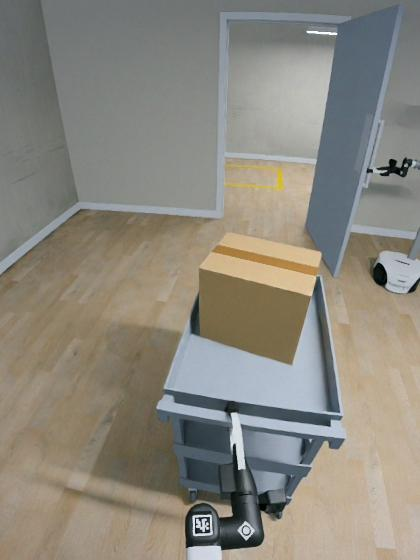

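Request:
{"name": "move", "arguments": {
  "r2": {"base":{"translate_m":0.198,"strafe_m":-0.03},"pace":"slow","contact_limits":{"translate_m":0.45}},
  "blocking": false,
  "cameras": []
}}

Request:
{"name": "wait", "arguments": {
  "seconds": 5,
  "cameras": ["r2_head_camera"]
}}

Scene clock: 1666.20 s.
move: r2 moving
r1: as last shown
r1.lidar_m: 0.44 0.50 1.67 2.18 2.19 1.28 1.13 1.13 1.08 0.93 0.94 0.66
r1.motor_effort: lift_m=+24(24) arm_m=-5(5) wheel_0=+14(14) wheel_1=-3(3) wheel_2=+16(16)
r1.servo_current: wrist_yaw_rad=91(98) wrist_pitch_rad=46(46) wrist_roll_rad=52(65) gripper_m=72(72)
r1.contact_limits: translate_m 0.45
r1.wrist_depth_mm: - - 250 239 236 228 222 / - - 252 239 236 228 223 / - - 253 239 236 229 224 / - - 254 175 237 229 224 / - - 254 167 237 229 224 / - - 182 171 236 231 225 / - 157 254 166 152 228 225
r2.base_odometry: x=-1.008 y=-0.352 heading=-2.649
r2.turned_by_wheels: +0.001
r2.turned_by_imu: +0.001
r2.base_tilt: forward=-0.6 right=+0.1
r2.lidar_m: 0.46 2.80 2.37 2.32 2.68 2.39 2.38 2.77 2.42 2.40 2.73 0.44
r2.base_status: translate_m moving; strafe_m moving
r2.joint_positions: lift_m=+0.687 arm_m=+0.060 wrist_yaw_rad=+0.001 wrist_pitch_rad=+0.007 wrist_roll_rad=+1.569 gripper_m=-0.029
r2.joint_status: not commanded
r2.measured_speeds: translate_m=+0.049 strafe_m=-0.008 rotate_rad=+0.001 lift_m=+0.000 arm_m=+0.000 wrist_yaw_rad=+0.000 wrist_pitch_rad=+0.000 wrist_roll_rad=+0.000
r2.motor_effort: lift_m=+21(21) arm_m=+4(4) wheel_0=+12(14) wheel_1=+6(9) wheel_2=-9(10)
r2.servo_current: wrist_yaw_rad=46(59) wrist_pitch_rad=46(52) wrist_roll_rad=46(52) gripper_m=85(91)
r2.contact_limits: translate_m 0.45
r2.hand_pose: x=+0.5193 y=-0.0872 z=+0.8629 quat_wxyz=(+0.708, +0.707, +0.003, -0.002) (m; r2's base frame)
r2.wrist_depth_mm: - - 559 136 190 - - / - 389 389 142 198 - - / - 427 418 147 209 - - / - 469 459 153 216 - - / - - 492 161 226 - - / - - 186 167 179 1464 488 / - - - - 245 1661 1160
pictures: none
No camera images: "cameras" was empty.

Scene clock: 1668.97 s.
earlier move: r2 done
r1.base_odometry: x=-1.719 y=-1.381 heading=+1.628
r1.turned_by_wheels: +0.000
r1.turned_by_imu: +0.000
r1.base_tilt: forward=-1.6 right=+1.2
r1.lidar_m: 0.44 0.53 1.49 2.38 2.17 1.30 1.12 1.15 1.08 0.93 0.94 0.68
r1.base_status: not commanded
r1.joint_positions: lift_m=+0.780 arm_m=+0.060 wrist_yaw_rad=+0.516 wrist_pitch_rad=+0.002 wrist_roll_rad=+0.000 gripper_m=-0.029
r1.joint_status: not commanded
r1.measured_speeds: all 0
r1.motor_effort: lift_m=+24(24) arm_m=-5(5) wheel_0=+13(14) wheel_1=-3(3) wheel_2=+16(16)
r1.servo_current: wrist_yaw_rad=104(117) wrist_pitch_rad=52(52) wrist_roll_rad=46(72) gripper_m=72(72)
r1.contact_limits: translate_m 0.45
r1.hand_pose: x=+0.5250 y=+0.0663 z=+0.9572 quat_wxyz=(+0.967, +0.000, +0.001, +0.255) (m; r1's base frame)
r1.wrist_depth_mm: - - 250 238 235 228 221 / - - 253 241 236 228 222 / - - 252 240 236 229 224 / - - 255 174 236 229 223 / - - 253 167 238 229 224 / - - 183 171 236 231 224 / - 151 254 165 153 229 224
r2.base_odometry: x=-1.184 y=-0.415 heading=-2.649
r2.turned_by_wheels: +0.000
r2.turned_by_imu: +0.001
r2.base_tilt: forward=-0.6 right=+0.1
r2.lidar_m: 0.48 2.77 2.34 2.32 2.65 2.59 2.58 2.88 2.41 2.42 2.46 0.43
r2.base_status: done
r2.joint_positions: lift_m=+0.687 arm_m=+0.060 wrist_yaw_rad=+0.002 wrist_pitch_rad=+0.007 wrist_roll_rad=+1.569 gripper_m=-0.029
r2.joint_status: not commanded
r2.measured_speeds: all 0
r2.motor_effort: lift_m=+21(22) arm_m=+4(4) wheel_0=+8(16) wheel_1=+6(9) wheel_2=-5(11)
r2.servo_current: wrist_yaw_rad=59(59) wrist_pitch_rad=52(59) wrist_roll_rad=46(65) gripper_m=91(91)
r2.contact_limits: translate_m 0.45
r2.hand_pose: x=+0.5195 y=-0.0868 z=+0.8629 quat_wxyz=(+0.708, +0.707, +0.003, -0.002) (m; r2's base frame)
r2.wrist_depth_mm: - 362 364 124 178 - - / - 382 384 129 188 - - / - 424 424 138 200 - - / - 480 466 146 213 - - / - - 517 155 224 1708 - / - - 187 167 179 1499 477 / - - - - - 1708 1182
wait: 2.77 of 5 s (r2 has come to rest)
pictures: r2_head_camera
Images, in order (width x height): r2_head_camera 420x560.

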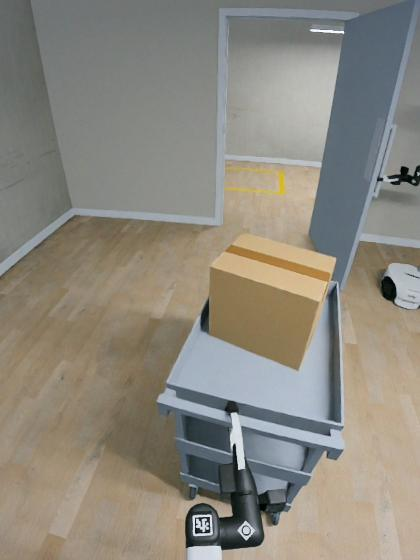

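Request:
{"name": "move", "arguments": {
  "r2": {"base":{"strafe_m":-0.15},"pace":"slow","contact_limits":{"strafe_m":0.45}},
  "blocking": false,
  "cameras": []
}}

Request:
{"name": "wait", "arguments": {
  "seconds": 5,
  "cameras": []
}}

Request:
{"name": "move", "arguments": {
  "r2": {"base":{"translate_m":0.15,"strafe_m":-0.02},"pace":"slow","contact_limits":{"translate_m":0.45}},
  "blocking": false,
  "cameras": []
}}

Request:
{"name": "wait", "arguments": {
  "seconds": 5,
  "cameras": ["r2_head_camera"]
}}

Scene clock: 1679.33 s.
move: r2 moving
r1: as last shown
r1.lidar_m: 0.45 0.51 1.49 2.39 2.16 1.31 1.13 1.13 1.06 0.90 0.94 0.65
r1.servo_current: wrist_yaw_rad=104(111) wrist_pitch_rad=39(46) wrist_roll_rad=52(65) gripper_m=59(72)
r1.contact_limits: translate_m 0.45
r1.wrist_depth_mm: - - 250 239 236 227 222 / - - 251 239 236 227 222 / - - 254 240 236 229 224 / - - 254 174 236 229 224 / - - 254 167 238 229 224 / - - 182 171 236 230 224 / - 151 255 166 153 229 226
r2.base_odometry: x=-1.191 y=-0.403 heading=-2.648
r2.turned_by_wheels: +0.001
r2.turned_by_imu: +0.002
r2.base_tilt: forward=-0.7 right=+0.1
r2.lidar_m: 0.47 2.80 2.34 2.33 2.62 2.60 2.57 2.83 2.42 2.41 2.44 0.46
r2.base_status: strafe_m moving
r2.joint_positions: lift_m=+0.687 arm_m=+0.060 wrist_yaw_rad=+0.005 wrist_pitch_rad=+0.007 wrist_roll_rad=+1.569 gripper_m=-0.029
r2.joint_status: not commanded
r2.measured_speeds: translate_m=+0.000 strafe_m=-0.056 rotate_rad=+0.001 lift_m=+0.000 arm_m=+0.000 wrist_yaw_rad=+0.001 wrist_pitch_rad=+0.000 wrist_roll_rad=+0.000
r2.motor_effort: lift_m=+21(21) arm_m=+3(4) wheel_0=+15(18) wheel_1=-5(8) wheel_2=+0(4)
r2.servo_current: wrist_yaw_rad=52(52) wrist_pitch_rad=46(52) wrist_roll_rad=52(52) gripper_m=78(98)
r2.contact_limits: strafe_m 0.45
r2.hand_pose: x=+0.5197 y=-0.0860 z=+0.8629 quat_wxyz=(+0.708, +0.707, +0.004, -0.001) (m; r2's base frame)
r2.wrist_depth_mm: - 362 364 123 179 - - / - 382 384 127 187 - - / - 424 424 136 198 - - / - 477 466 144 212 - - / - - 517 154 224 1708 - / - - 187 167 179 1618 484 / - - - - - 1661 1160
pictures: none
No camera images: "cameras" was empty.

Scene clock: 1681.47 s.
earlier move: r2 done
r1.base_odometry: x=-1.719 y=-1.381 heading=+1.628
r1.turned_by_wheels: +0.000
r1.turned_by_imu: +0.000
r1.base_tilt: forward=-1.6 right=+1.2
r1.lidar_m: 0.44 0.50 1.44 1.96 2.16 1.31 1.11 1.14 1.09 0.94 0.93 0.67
r1.base_status: not commanded
r1.joint_positions: lift_m=+0.780 arm_m=+0.060 wrist_yaw_rad=+0.516 wrist_pitch_rad=+0.002 wrist_roll_rad=+0.000 gripper_m=-0.029
r1.joint_status: not commanded
r1.measured_speeds: all 0
r1.motor_effort: lift_m=+24(24) arm_m=-5(5) wheel_0=+13(14) wheel_1=-2(3) wheel_2=+16(16)
r1.servo_current: wrist_yaw_rad=98(111) wrist_pitch_rad=39(46) wrist_roll_rad=39(65) gripper_m=65(72)
r1.contact_limits: translate_m 0.45
r1.hand_pose: x=+0.5250 y=+0.0663 z=+0.9572 quat_wxyz=(+0.967, +0.000, +0.001, +0.255) (m; r1's base frame)
r1.wrist_depth_mm: - - 253 239 235 227 222 / - - 251 239 236 227 223 / - - 252 240 236 229 224 / - - 255 174 237 229 224 / 1397 - 253 167 236 229 224 / - - 182 171 236 230 224 / - 151 254 165 152 229 225
r2.base_odometry: x=-1.255 y=-0.283 heading=-2.649
r2.turned_by_wheels: -0.001
r2.turned_by_imu: +0.000
r2.base_tilt: forward=-0.7 right=+0.1
r2.lidar_m: 0.44 2.92 2.47 2.47 2.84 2.62 2.62 2.69 2.29 2.23 2.61 0.48
r2.base_status: done
r2.joint_positions: lift_m=+0.687 arm_m=+0.060 wrist_yaw_rad=+0.005 wrist_pitch_rad=+0.007 wrist_roll_rad=+1.569 gripper_m=-0.029
r2.joint_status: not commanded
r2.measured_speeds: all 0
r2.motor_effort: lift_m=+21(22) arm_m=+4(4) wheel_0=+6(18) wheel_1=-4(8) wheel_2=+0(4)
r2.servo_current: wrist_yaw_rad=39(59) wrist_pitch_rad=46(59) wrist_roll_rad=39(59) gripper_m=78(98)
r2.contact_limits: strafe_m 0.45
r2.hand_pose: x=+0.5197 y=-0.0860 z=+0.8629 quat_wxyz=(+0.708, +0.707, +0.004, -0.001) (m; r2's base frame)
r2.wrist_depth_mm: - - - 150 207 683 - / - 404 410 154 213 - - / - 424 418 157 217 809 - / - 459 445 161 224 831 - / - - 480 167 229 - - / - - 186 170 179 564 - / - - - - 241 1661 466
wait: 2.13 of 5 s (r2 has come to rest)
pictures: none
No camera images: "cameras" was empty.

Scene clock: 1681.97 s.
move: r2 moving
r1: as last shown
r1.base_tilt: forward=-1.6 right=+1.3
r1.lidar_m: 0.46 0.53 1.42 1.92 2.18 1.29 1.11 1.11 1.09 0.94 0.93 0.67
r1.motor_effort: lift_m=+24(24) arm_m=-5(5) wheel_0=+14(14) wheel_1=-3(3) wheel_2=+16(16)
r1.servo_current: wrist_yaw_rad=91(104) wrist_pitch_rad=33(46) wrist_roll_rad=65(65) gripper_m=72(72)
r1.contact_limits: translate_m 0.45
r1.wrist_depth_mm: - - 252 238 236 227 221 / - - 251 240 236 228 222 / - - 253 240 237 228 223 / - - 254 174 236 229 223 / 1397 - 254 167 236 229 225 / - - 183 171 236 230 225 / - 151 255 166 153 228 226
r2.base_odometry: x=-1.267 y=-0.288 heading=-2.648
r2.turned_by_wheels: +0.000
r2.turned_by_imu: +0.001
r2.base_tilt: forward=-0.7 right=+0.0
r2.lidar_m: 0.45 2.94 2.45 2.48 2.82 2.63 2.63 2.68 2.29 2.25 2.60 0.46
r2.base_status: translate_m moving; strafe_m moving
r2.joint_positions: lift_m=+0.687 arm_m=+0.060 wrist_yaw_rad=+0.003 wrist_pitch_rad=+0.007 wrist_roll_rad=+1.569 gripper_m=-0.029
r2.joint_status: not commanded
r2.measured_speeds: translate_m=+0.050 strafe_m=-0.006 rotate_rad=+0.000 lift_m=+0.000 arm_m=+0.000 wrist_yaw_rad=-0.009 wrist_pitch_rad=+0.000 wrist_roll_rad=+0.000
r2.motor_effort: lift_m=+21(21) arm_m=+4(4) wheel_0=+9(13) wheel_1=+7(8) wheel_2=-11(12)
r2.servo_current: wrist_yaw_rad=46(65) wrist_pitch_rad=46(52) wrist_roll_rad=52(65) gripper_m=85(91)
r2.contact_limits: translate_m 0.45
r2.hand_pose: x=+0.5195 y=-0.0866 z=+0.8629 quat_wxyz=(+0.708, +0.707, +0.003, -0.002) (m; r2's base frame)
r2.wrist_depth_mm: - - - 151 207 647 - / - 407 407 154 212 - - / - 424 424 157 217 820 - / - 459 449 161 223 831 - / - - 480 166 228 - - / - - 186 169 179 539 - / - - - - - 1537 473
pictures: none
No camera images: "cameras" was empty.

Scene clock: 1684.27 s.
earlier move: r2 done
r1.base_odometry: x=-1.719 y=-1.381 heading=+1.628
r1.turned_by_wheels: +0.000
r1.turned_by_imu: +0.000
r1.base_tilt: forward=-1.6 right=+1.2
r1.lidar_m: 0.46 0.51 1.30 2.15 2.16 1.28 1.12 1.12 1.09 0.94 0.93 0.67
r1.base_status: not commanded
r1.joint_positions: lift_m=+0.780 arm_m=+0.060 wrist_yaw_rad=+0.516 wrist_pitch_rad=+0.002 wrist_roll_rad=+0.000 gripper_m=-0.029
r1.joint_status: not commanded
r1.measured_speeds: all 0
r1.motor_effort: lift_m=+24(24) arm_m=-5(5) wheel_0=+14(14) wheel_1=-2(3) wheel_2=+16(16)
r1.servo_current: wrist_yaw_rad=78(117) wrist_pitch_rad=46(46) wrist_roll_rad=46(65) gripper_m=59(72)
r1.contact_limits: translate_m 0.45
r1.hand_pose: x=+0.5250 y=+0.0663 z=+0.9572 quat_wxyz=(+0.967, +0.000, +0.001, +0.255) (m; r1's base frame)
r1.wrist_depth_mm: - - 251 237 235 227 222 / - - 252 240 236 227 223 / - - 253 240 236 229 223 / 1255 - 255 174 236 229 224 / 1229 - 255 167 238 229 225 / - - 183 171 236 229 224 / - 142 255 166 152 229 225
r2.base_odometry: x=-1.397 y=-0.336 heading=-2.649
r2.turned_by_wheels: -0.001
r2.turned_by_imu: -0.001
r2.base_tilt: forward=-0.7 right=+0.1
r2.lidar_m: 0.45 2.90 2.48 2.48 2.77 2.77 2.76 2.74 2.30 2.29 2.20 0.46
r2.base_status: done
r2.joint_positions: lift_m=+0.687 arm_m=+0.060 wrist_yaw_rad=-0.005 wrist_pitch_rad=+0.007 wrist_roll_rad=+1.569 gripper_m=-0.029
r2.joint_status: not commanded
r2.measured_speeds: all 0
r2.motor_effort: lift_m=+21(22) arm_m=+4(4) wheel_0=+1(13) wheel_1=+3(8) wheel_2=-10(16)
r2.servo_current: wrist_yaw_rad=46(65) wrist_pitch_rad=52(59) wrist_roll_rad=52(65) gripper_m=78(91)
r2.contact_limits: translate_m 0.45
r2.hand_pose: x=+0.5189 y=-0.0888 z=+0.8629 quat_wxyz=(+0.708, +0.707, +0.001, -0.004) (m; r2's base frame)
r2.wrist_depth_mm: - - - 147 204 741 - / - 399 402 151 209 - - / - 424 427 155 214 809 - / - 462 452 159 220 820 - / - - 484 166 228 - - / - - 186 169 178 1430 480 / - - - - 242 1708 1118
wait: 2.30 of 5 s (r2 has come to rest)
pictures: r2_head_camera
Images, in order (width x height): r2_head_camera 420x560.

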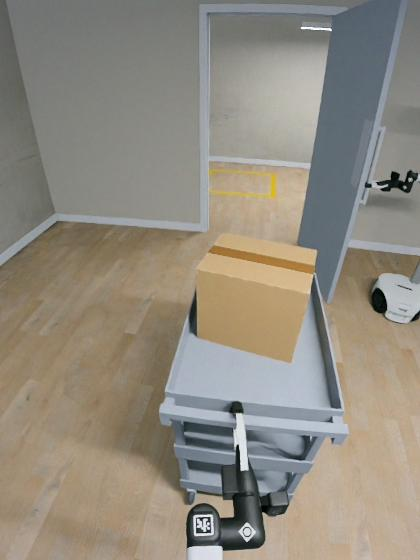

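Request:
{"name": "move", "arguments": {
  "r2": {"base":{"translate_m":0.2,"strafe_m":-0.009},"pace":"slow","contact_limits":{"translate_m":0.45}},
  "blocking": false,
  "cameras": []
}}

Request:
{"name": "wait", "arguments": {
  "seconds": 5,
  "cameras": ["r2_head_camera"]
}}

Scene clock: 1690.77 s.
move: r2 moving
r1: as last shown
r1.lidar_m: 0.43 0.52 1.30 2.13 2.17 1.29 1.13 1.13 1.09 0.94 0.93 0.68
r1.motor_effort: lift_m=+24(24) arm_m=-5(5) wheel_0=+13(14) wheel_1=-2(3) wheel_2=+16(16)
r1.servo_current: wrist_yaw_rad=104(111) wrist_pitch_rad=46(46) wrist_roll_rad=72(72) gripper_m=72(72)
r1.contact_limits: translate_m 0.45
r1.wrist_depth_mm: - - 250 239 235 227 223 / - - 252 241 236 228 222 / - - 253 242 236 228 223 / 1255 - 255 174 236 229 224 / 1182 - 254 167 237 229 225 / - - 183 172 236 230 225 / - 142 256 166 152 229 225
r2.base_odometry: x=-1.408 y=-0.342 heading=-2.650
r2.turned_by_wheels: -0.001
r2.turned_by_imu: +0.000
r2.base_tilt: forward=-0.7 right=+0.1
r2.lidar_m: 0.46 2.92 2.46 2.45 2.76 2.78 2.77 2.71 2.28 2.28 2.23 0.45
r2.base_status: translate_m moving; strafe_m moving
r2.joint_positions: lift_m=+0.687 arm_m=+0.060 wrist_yaw_rad=-0.005 wrist_pitch_rad=+0.007 wrist_roll_rad=+1.569 gripper_m=-0.029
r2.joint_status: not commanded
r2.measured_speeds: translate_m=+0.047 strafe_m=-0.002 rotate_rad=+0.000 lift_m=+0.000 arm_m=+0.000 wrist_yaw_rad=+0.000 wrist_pitch_rad=+0.000 wrist_roll_rad=+0.000
r2.motor_effort: lift_m=+21(22) arm_m=+4(4) wheel_0=+5(7) wheel_1=+3(6) wheel_2=-15(15)
r2.servo_current: wrist_yaw_rad=46(65) wrist_pitch_rad=52(52) wrist_roll_rad=39(52) gripper_m=78(91)
r2.contact_limits: translate_m 0.45
r2.hand_pose: x=+0.5189 y=-0.0888 z=+0.8629 quat_wxyz=(+0.708, +0.707, +0.001, -0.004) (m; r2's base frame)
r2.wrist_depth_mm: - - - 146 203 732 - / - 402 402 151 208 - - / - 424 424 154 214 809 - / - 462 452 158 220 820 - / - - 484 166 228 - - / - - 186 169 179 1464 477 / - - - - 243 1708 1118
pictures: none
No camera images: "cameras" was empty.

Scene clock: 1693.53 s.
earlier move: r2 done
r1.base_odometry: x=-1.719 y=-1.381 heading=+1.628
r1.turned_by_wheels: +0.000
r1.turned_by_imu: +0.000
r1.base_tilt: forward=-1.6 right=+1.2
r1.lidar_m: 0.44 0.51 1.16 2.12 2.18 1.28 1.13 1.13 1.05 0.92 0.94 0.65
r1.base_status: not commanded
r1.joint_positions: lift_m=+0.780 arm_m=+0.060 wrist_yaw_rad=+0.516 wrist_pitch_rad=+0.002 wrist_roll_rad=+0.000 gripper_m=-0.029
r1.joint_status: not commanded
r1.measured_speeds: all 0
r1.motor_effort: lift_m=+24(24) arm_m=-5(5) wheel_0=+14(14) wheel_1=-3(3) wheel_2=+16(16)
r1.servo_current: wrist_yaw_rad=98(124) wrist_pitch_rad=52(52) wrist_roll_rad=39(72) gripper_m=59(72)
r1.contact_limits: translate_m 0.45
r1.hand_pose: x=+0.5250 y=+0.0663 z=+0.9572 quat_wxyz=(+0.967, +0.000, +0.001, +0.255) (m; r1's base frame)
r1.wrist_depth_mm: - - 251 238 236 228 221 / - - 253 239 236 228 223 / - - 253 240 235 229 223 / 1078 - 254 174 236 229 224 / 1042 - 255 167 237 228 224 / - - 183 171 236 230 224 / - 142 254 165 153 228 226
r2.base_odometry: x=-1.577 y=-0.423 heading=-2.649
r2.turned_by_wheels: +0.000
r2.turned_by_imu: +0.000
r2.base_tilt: forward=-0.6 right=+0.1
r2.lidar_m: 0.47 2.87 2.43 2.42 2.72 2.97 2.95 2.75 2.34 2.33 2.02 0.44
r2.base_status: done
r2.joint_positions: lift_m=+0.687 arm_m=+0.060 wrist_yaw_rad=-0.005 wrist_pitch_rad=+0.007 wrist_roll_rad=+1.569 gripper_m=-0.029
r2.joint_status: not commanded
r2.measured_speeds: all 0
r2.motor_effort: lift_m=+21(22) arm_m=+4(4) wheel_0=+1(8) wheel_1=+3(7) wheel_2=-8(17)
r2.servo_current: wrist_yaw_rad=52(65) wrist_pitch_rad=46(52) wrist_roll_rad=52(59) gripper_m=78(98)
r2.contact_limits: translate_m 0.45
r2.hand_pose: x=+0.5189 y=-0.0888 z=+0.8629 quat_wxyz=(+0.708, +0.707, +0.001, -0.004) (m; r2's base frame)
r2.wrist_depth_mm: - 368 370 130 184 - - / - 389 392 135 193 - - / - 427 424 142 206 - - / - 477 462 151 216 - - / - - 508 159 224 1863 - / - - 186 167 179 1499 477 / - - - - - 1708 1182
wait: 2.77 of 5 s (r2 has come to rest)
pictures: r2_head_camera
Images, in order (width x height): r2_head_camera 420x560.

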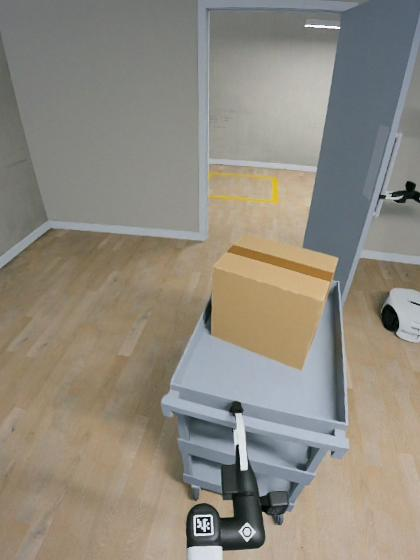

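Request:
{"name": "move", "arguments": {
  "r2": {"base":{"strafe_m":-0.2},"pace":"slow","contact_limits":{"strafe_m":0.45}},
  "blocking": false,
  "cameras": []
}}

Request:
{"name": "wait", "arguments": {
  "seconds": 5,
  "cameras": []
}}

Request:
{"name": "move", "arguments": {
  "r2": {"base":{"translate_m":0.15,"strafe_m":-0.006},"pace":"slow","contact_limits":{"translate_m":0.45}},
  "blocking": false,
  "cameras": []
}}

Request:
{"name": "wait", "arguments": {
  "seconds": 5,
  "cameras": ["r2_head_camera"]
}}

Scene clock: 1704.87 s.
move: r2 moving
r1: as last shown
r1.base_tilt: forward=-1.5 right=+1.2
r1.lidar_m: 0.46 0.49 1.13 2.06 2.18 1.32 1.14 1.15 1.08 0.93 0.94 0.66
r1.motor_effort: lift_m=+24(24) arm_m=-5(5) wheel_0=+14(14) wheel_1=-2(3) wheel_2=+16(16)
r1.servo_current: wrist_yaw_rad=78(104) wrist_pitch_rad=39(46) wrist_roll_rad=46(59) gripper_m=72(72)
r1.contact_limits: translate_m 0.45
r1.wrist_depth_mm: - - 250 239 235 228 221 / - - 253 239 236 228 223 / - - 252 240 237 229 224 / 1060 - 254 174 236 229 223 / 1042 - 255 168 237 229 225 / - - 183 171 236 230 224 / - 141 254 166 153 229 225
r2.base_odometry: x=-1.584 y=-0.410 heading=-2.649
r2.turned_by_wheels: +0.000
r2.turned_by_imu: +0.001
r2.base_tilt: forward=-0.7 right=+0.0
r2.lidar_m: 0.48 2.90 2.44 2.45 2.76 2.94 2.98 2.73 2.32 2.28 2.03 0.44
r2.base_status: strafe_m moving
r2.joint_positions: lift_m=+0.687 arm_m=+0.060 wrist_yaw_rad=-0.002 wrist_pitch_rad=+0.007 wrist_roll_rad=+1.569 gripper_m=-0.029
r2.joint_status: not commanded
r2.measured_speeds: translate_m=+0.000 strafe_m=-0.056 rotate_rad=+0.000 lift_m=+0.000 arm_m=+0.000 wrist_yaw_rad=+0.030 wrist_pitch_rad=+0.000 wrist_roll_rad=+0.000
r2.motor_effort: lift_m=+21(21) arm_m=+4(4) wheel_0=+9(10) wheel_1=-8(8) wheel_2=+0(6)
r2.servo_current: wrist_yaw_rad=39(59) wrist_pitch_rad=52(52) wrist_roll_rad=52(52) gripper_m=85(98)
r2.contact_limits: strafe_m 0.45
r2.hand_pose: x=+0.5191 y=-0.0879 z=+0.8629 quat_wxyz=(+0.708, +0.707, +0.002, -0.003) (m; r2's base frame)
r2.wrist_depth_mm: - 364 368 - 181 - - / - 384 387 131 190 - - / - 424 418 139 202 - - / - 477 459 149 213 - - / - - 512 156 224 1808 - / - - 187 167 179 1464 477 / - - - - - 1576 1160
pictures: none
No camera images: "cameras" was empty.

Scene clock: 1707.50 s.
earlier move: r2 done
r1.base_odometry: x=-1.719 y=-1.381 heading=+1.628
r1.turned_by_wheels: +0.000
r1.turned_by_imu: +0.000
r1.base_tilt: forward=-1.5 right=+1.2
r1.lidar_m: 0.45 0.51 1.07 1.84 2.18 1.28 1.13 1.13 1.08 0.93 0.93 0.64
r1.base_status: not commanded
r1.joint_positions: lift_m=+0.780 arm_m=+0.060 wrist_yaw_rad=+0.516 wrist_pitch_rad=+0.002 wrist_roll_rad=+0.000 gripper_m=-0.029
r1.joint_status: not commanded
r1.measured_speeds: all 0
r1.motor_effort: lift_m=+24(24) arm_m=-5(5) wheel_0=+14(14) wheel_1=-3(3) wheel_2=+16(16)
r1.servo_current: wrist_yaw_rad=91(111) wrist_pitch_rad=39(52) wrist_roll_rad=52(72) gripper_m=65(72)
r1.contact_limits: translate_m 0.45
r1.hand_pose: x=+0.5250 y=+0.0663 z=+0.9572 quat_wxyz=(+0.967, +0.000, +0.001, +0.255) (m; r1's base frame)
r1.wrist_depth_mm: - - 251 238 234 228 222 / - - 251 239 235 228 223 / - - 253 240 236 229 224 / 1025 - 253 173 237 229 223 / 976 - 254 167 237 229 224 / - - 183 171 236 230 224 / 798 142 254 166 153 229 226
r2.base_odometry: x=-1.671 y=-0.247 heading=-2.649
r2.turned_by_wheels: +0.000
r2.turned_by_imu: +0.001
r2.base_tilt: forward=-0.7 right=+0.0
r2.lidar_m: 0.45 3.10 2.63 2.63 2.97 2.99 2.98 2.53 2.11 2.13 1.95 0.48
r2.base_status: done
r2.joint_positions: lift_m=+0.687 arm_m=+0.060 wrist_yaw_rad=+0.006 wrist_pitch_rad=+0.007 wrist_roll_rad=+1.569 gripper_m=-0.029
r2.joint_status: not commanded
r2.measured_speeds: all 0
r2.motor_effort: lift_m=+21(22) arm_m=+3(4) wheel_0=+4(19) wheel_1=-4(8) wheel_2=+0(6)
r2.servo_current: wrist_yaw_rad=59(65) wrist_pitch_rad=46(59) wrist_roll_rad=46(59) gripper_m=85(98)
r2.contact_limits: strafe_m 0.45
r2.hand_pose: x=+0.5198 y=-0.0857 z=+0.8629 quat_wxyz=(+0.708, +0.707, +0.005, +0.000) (m; r2's base frame)
r2.wrist_depth_mm: - - - 157 215 1464 - / - - - 159 219 798 - / - 427 424 163 222 809 - / - 445 445 165 225 820 - / - 480 469 168 230 - - / - - 186 170 179 - - / - - - - 237 1576 473
wait: 2.63 of 5 s (r2 has come to rest)
pictures: none
No camera images: "cameras" was empty.

Scene clock: 1708.00 s.
move: r2 moving
r1: as last shown
r1.base_tilt: forward=-1.6 right=+1.2
r1.lidar_m: 0.45 0.50 1.07 1.85 2.16 1.30 1.12 1.15 1.07 0.92 0.95 0.64
r1.motor_effort: lift_m=+24(24) arm_m=-5(5) wheel_0=+13(14) wheel_1=-3(3) wheel_2=+16(16)
r1.servo_current: wrist_yaw_rad=91(111) wrist_pitch_rad=39(46) wrist_roll_rad=52(72) gripper_m=65(72)
r1.contact_limits: translate_m 0.45
r1.wrist_depth_mm: - - 252 239 235 227 222 / - - 251 240 236 228 223 / - - 251 240 237 229 223 / 1008 - 254 174 236 229 223 / 991 - 254 167 237 229 225 / - - 182 171 236 231 224 / 778 142 254 166 152 229 225
r2.base_odometry: x=-1.682 y=-0.252 heading=-2.649
r2.turned_by_wheels: +0.000
r2.turned_by_imu: +0.000
r2.base_tilt: forward=-0.7 right=+0.1
r2.lidar_m: 0.41 3.09 2.63 2.60 2.96 3.01 2.98 2.52 2.14 2.12 1.92 0.48
r2.base_status: translate_m moving; strafe_m moving
r2.joint_positions: lift_m=+0.687 arm_m=+0.060 wrist_yaw_rad=+0.002 wrist_pitch_rad=+0.007 wrist_roll_rad=+1.569 gripper_m=-0.029
r2.joint_status: not commanded
r2.measured_speeds: translate_m=+0.049 strafe_m=-0.002 rotate_rad=-0.003 lift_m=+0.000 arm_m=+0.000 wrist_yaw_rad=-0.028 wrist_pitch_rad=+0.000 wrist_roll_rad=+0.000
r2.motor_effort: lift_m=+21(21) arm_m=+4(4) wheel_0=+14(14) wheel_1=+7(8) wheel_2=-14(14)
r2.servo_current: wrist_yaw_rad=39(59) wrist_pitch_rad=46(52) wrist_roll_rad=46(59) gripper_m=85(98)
r2.contact_limits: translate_m 0.45
r2.hand_pose: x=+0.5194 y=-0.0869 z=+0.8629 quat_wxyz=(+0.708, +0.707, +0.003, -0.002) (m; r2's base frame)
r2.wrist_depth_mm: - - - 158 216 1430 - / - - - 160 220 759 - / - 427 427 163 222 820 - / - 452 445 165 226 820 - / - 473 466 167 229 - - / - - 186 169 179 - - / - - - - 235 1576 484
pictures: none
No camera images: "cameras" was empty.

Scene clock: 1710.30 s.
earlier move: r2 done
r1.base_odometry: x=-1.719 y=-1.381 heading=+1.628
r1.turned_by_wheels: +0.000
r1.turned_by_imu: +0.000
r1.base_tilt: forward=-1.5 right=+1.2
r1.lidar_m: 0.42 0.50 0.96 1.81 2.15 1.30 1.13 1.12 1.08 0.93 0.94 0.67
r1.base_status: not commanded
r1.joint_positions: lift_m=+0.780 arm_m=+0.060 wrist_yaw_rad=+0.516 wrist_pitch_rad=+0.002 wrist_roll_rad=+0.000 gripper_m=-0.029
r1.joint_status: not commanded
r1.measured_speeds: all 0
r1.motor_effort: lift_m=+24(24) arm_m=-5(5) wheel_0=+14(14) wheel_1=-2(3) wheel_2=+16(16)
r1.servo_current: wrist_yaw_rad=104(111) wrist_pitch_rad=39(52) wrist_roll_rad=65(72) gripper_m=65(78)
r1.contact_limits: translate_m 0.45
r1.hand_pose: x=+0.5250 y=+0.0663 z=+0.9572 quat_wxyz=(+0.967, +0.000, +0.001, +0.255) (m; r1's base frame)
r1.wrist_depth_mm: - - 252 239 236 227 220 / - - 252 240 236 228 222 / - - 252 241 236 229 224 / 891 - 255 175 236 229 224 / 878 1042 254 167 237 229 224 / 699 - 180 172 236 229 224 / 715 142 254 166 153 229 226
r2.base_odometry: x=-1.806 y=-0.312 heading=-2.650
r2.turned_by_wheels: -0.001
r2.turned_by_imu: -0.001
r2.base_tilt: forward=-0.7 right=+0.1
r2.lidar_m: 0.45 3.05 2.59 2.58 2.95 3.13 3.16 2.55 2.17 2.15 1.78 0.48
r2.base_status: done
r2.joint_positions: lift_m=+0.687 arm_m=+0.060 wrist_yaw_rad=-0.006 wrist_pitch_rad=+0.007 wrist_roll_rad=+1.569 gripper_m=-0.029
r2.joint_status: not commanded
r2.measured_speeds: all 0
r2.motor_effort: lift_m=+21(22) arm_m=+4(4) wheel_0=+0(14) wheel_1=+2(8) wheel_2=-10(17)
r2.servo_current: wrist_yaw_rad=59(65) wrist_pitch_rad=46(59) wrist_roll_rad=39(59) gripper_m=78(98)
r2.contact_limits: translate_m 0.45
r2.hand_pose: x=+0.5188 y=-0.0890 z=+0.8629 quat_wxyz=(+0.708, +0.707, +0.001, -0.004) (m; r2's base frame)
r2.wrist_depth_mm: - - 1308 153 209 - - / - 404 407 156 214 798 - / - 424 424 159 218 809 - / - 455 445 163 225 831 - / - 480 473 167 229 - - / - - 186 170 177 544 - / - - - - 239 1708 477
wait: 2.30 of 5 s (r2 has come to rest)
pictures: r2_head_camera
Images, in order (width x height): r2_head_camera 420x560.

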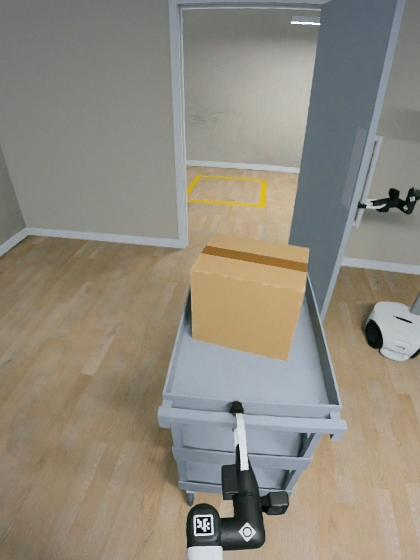

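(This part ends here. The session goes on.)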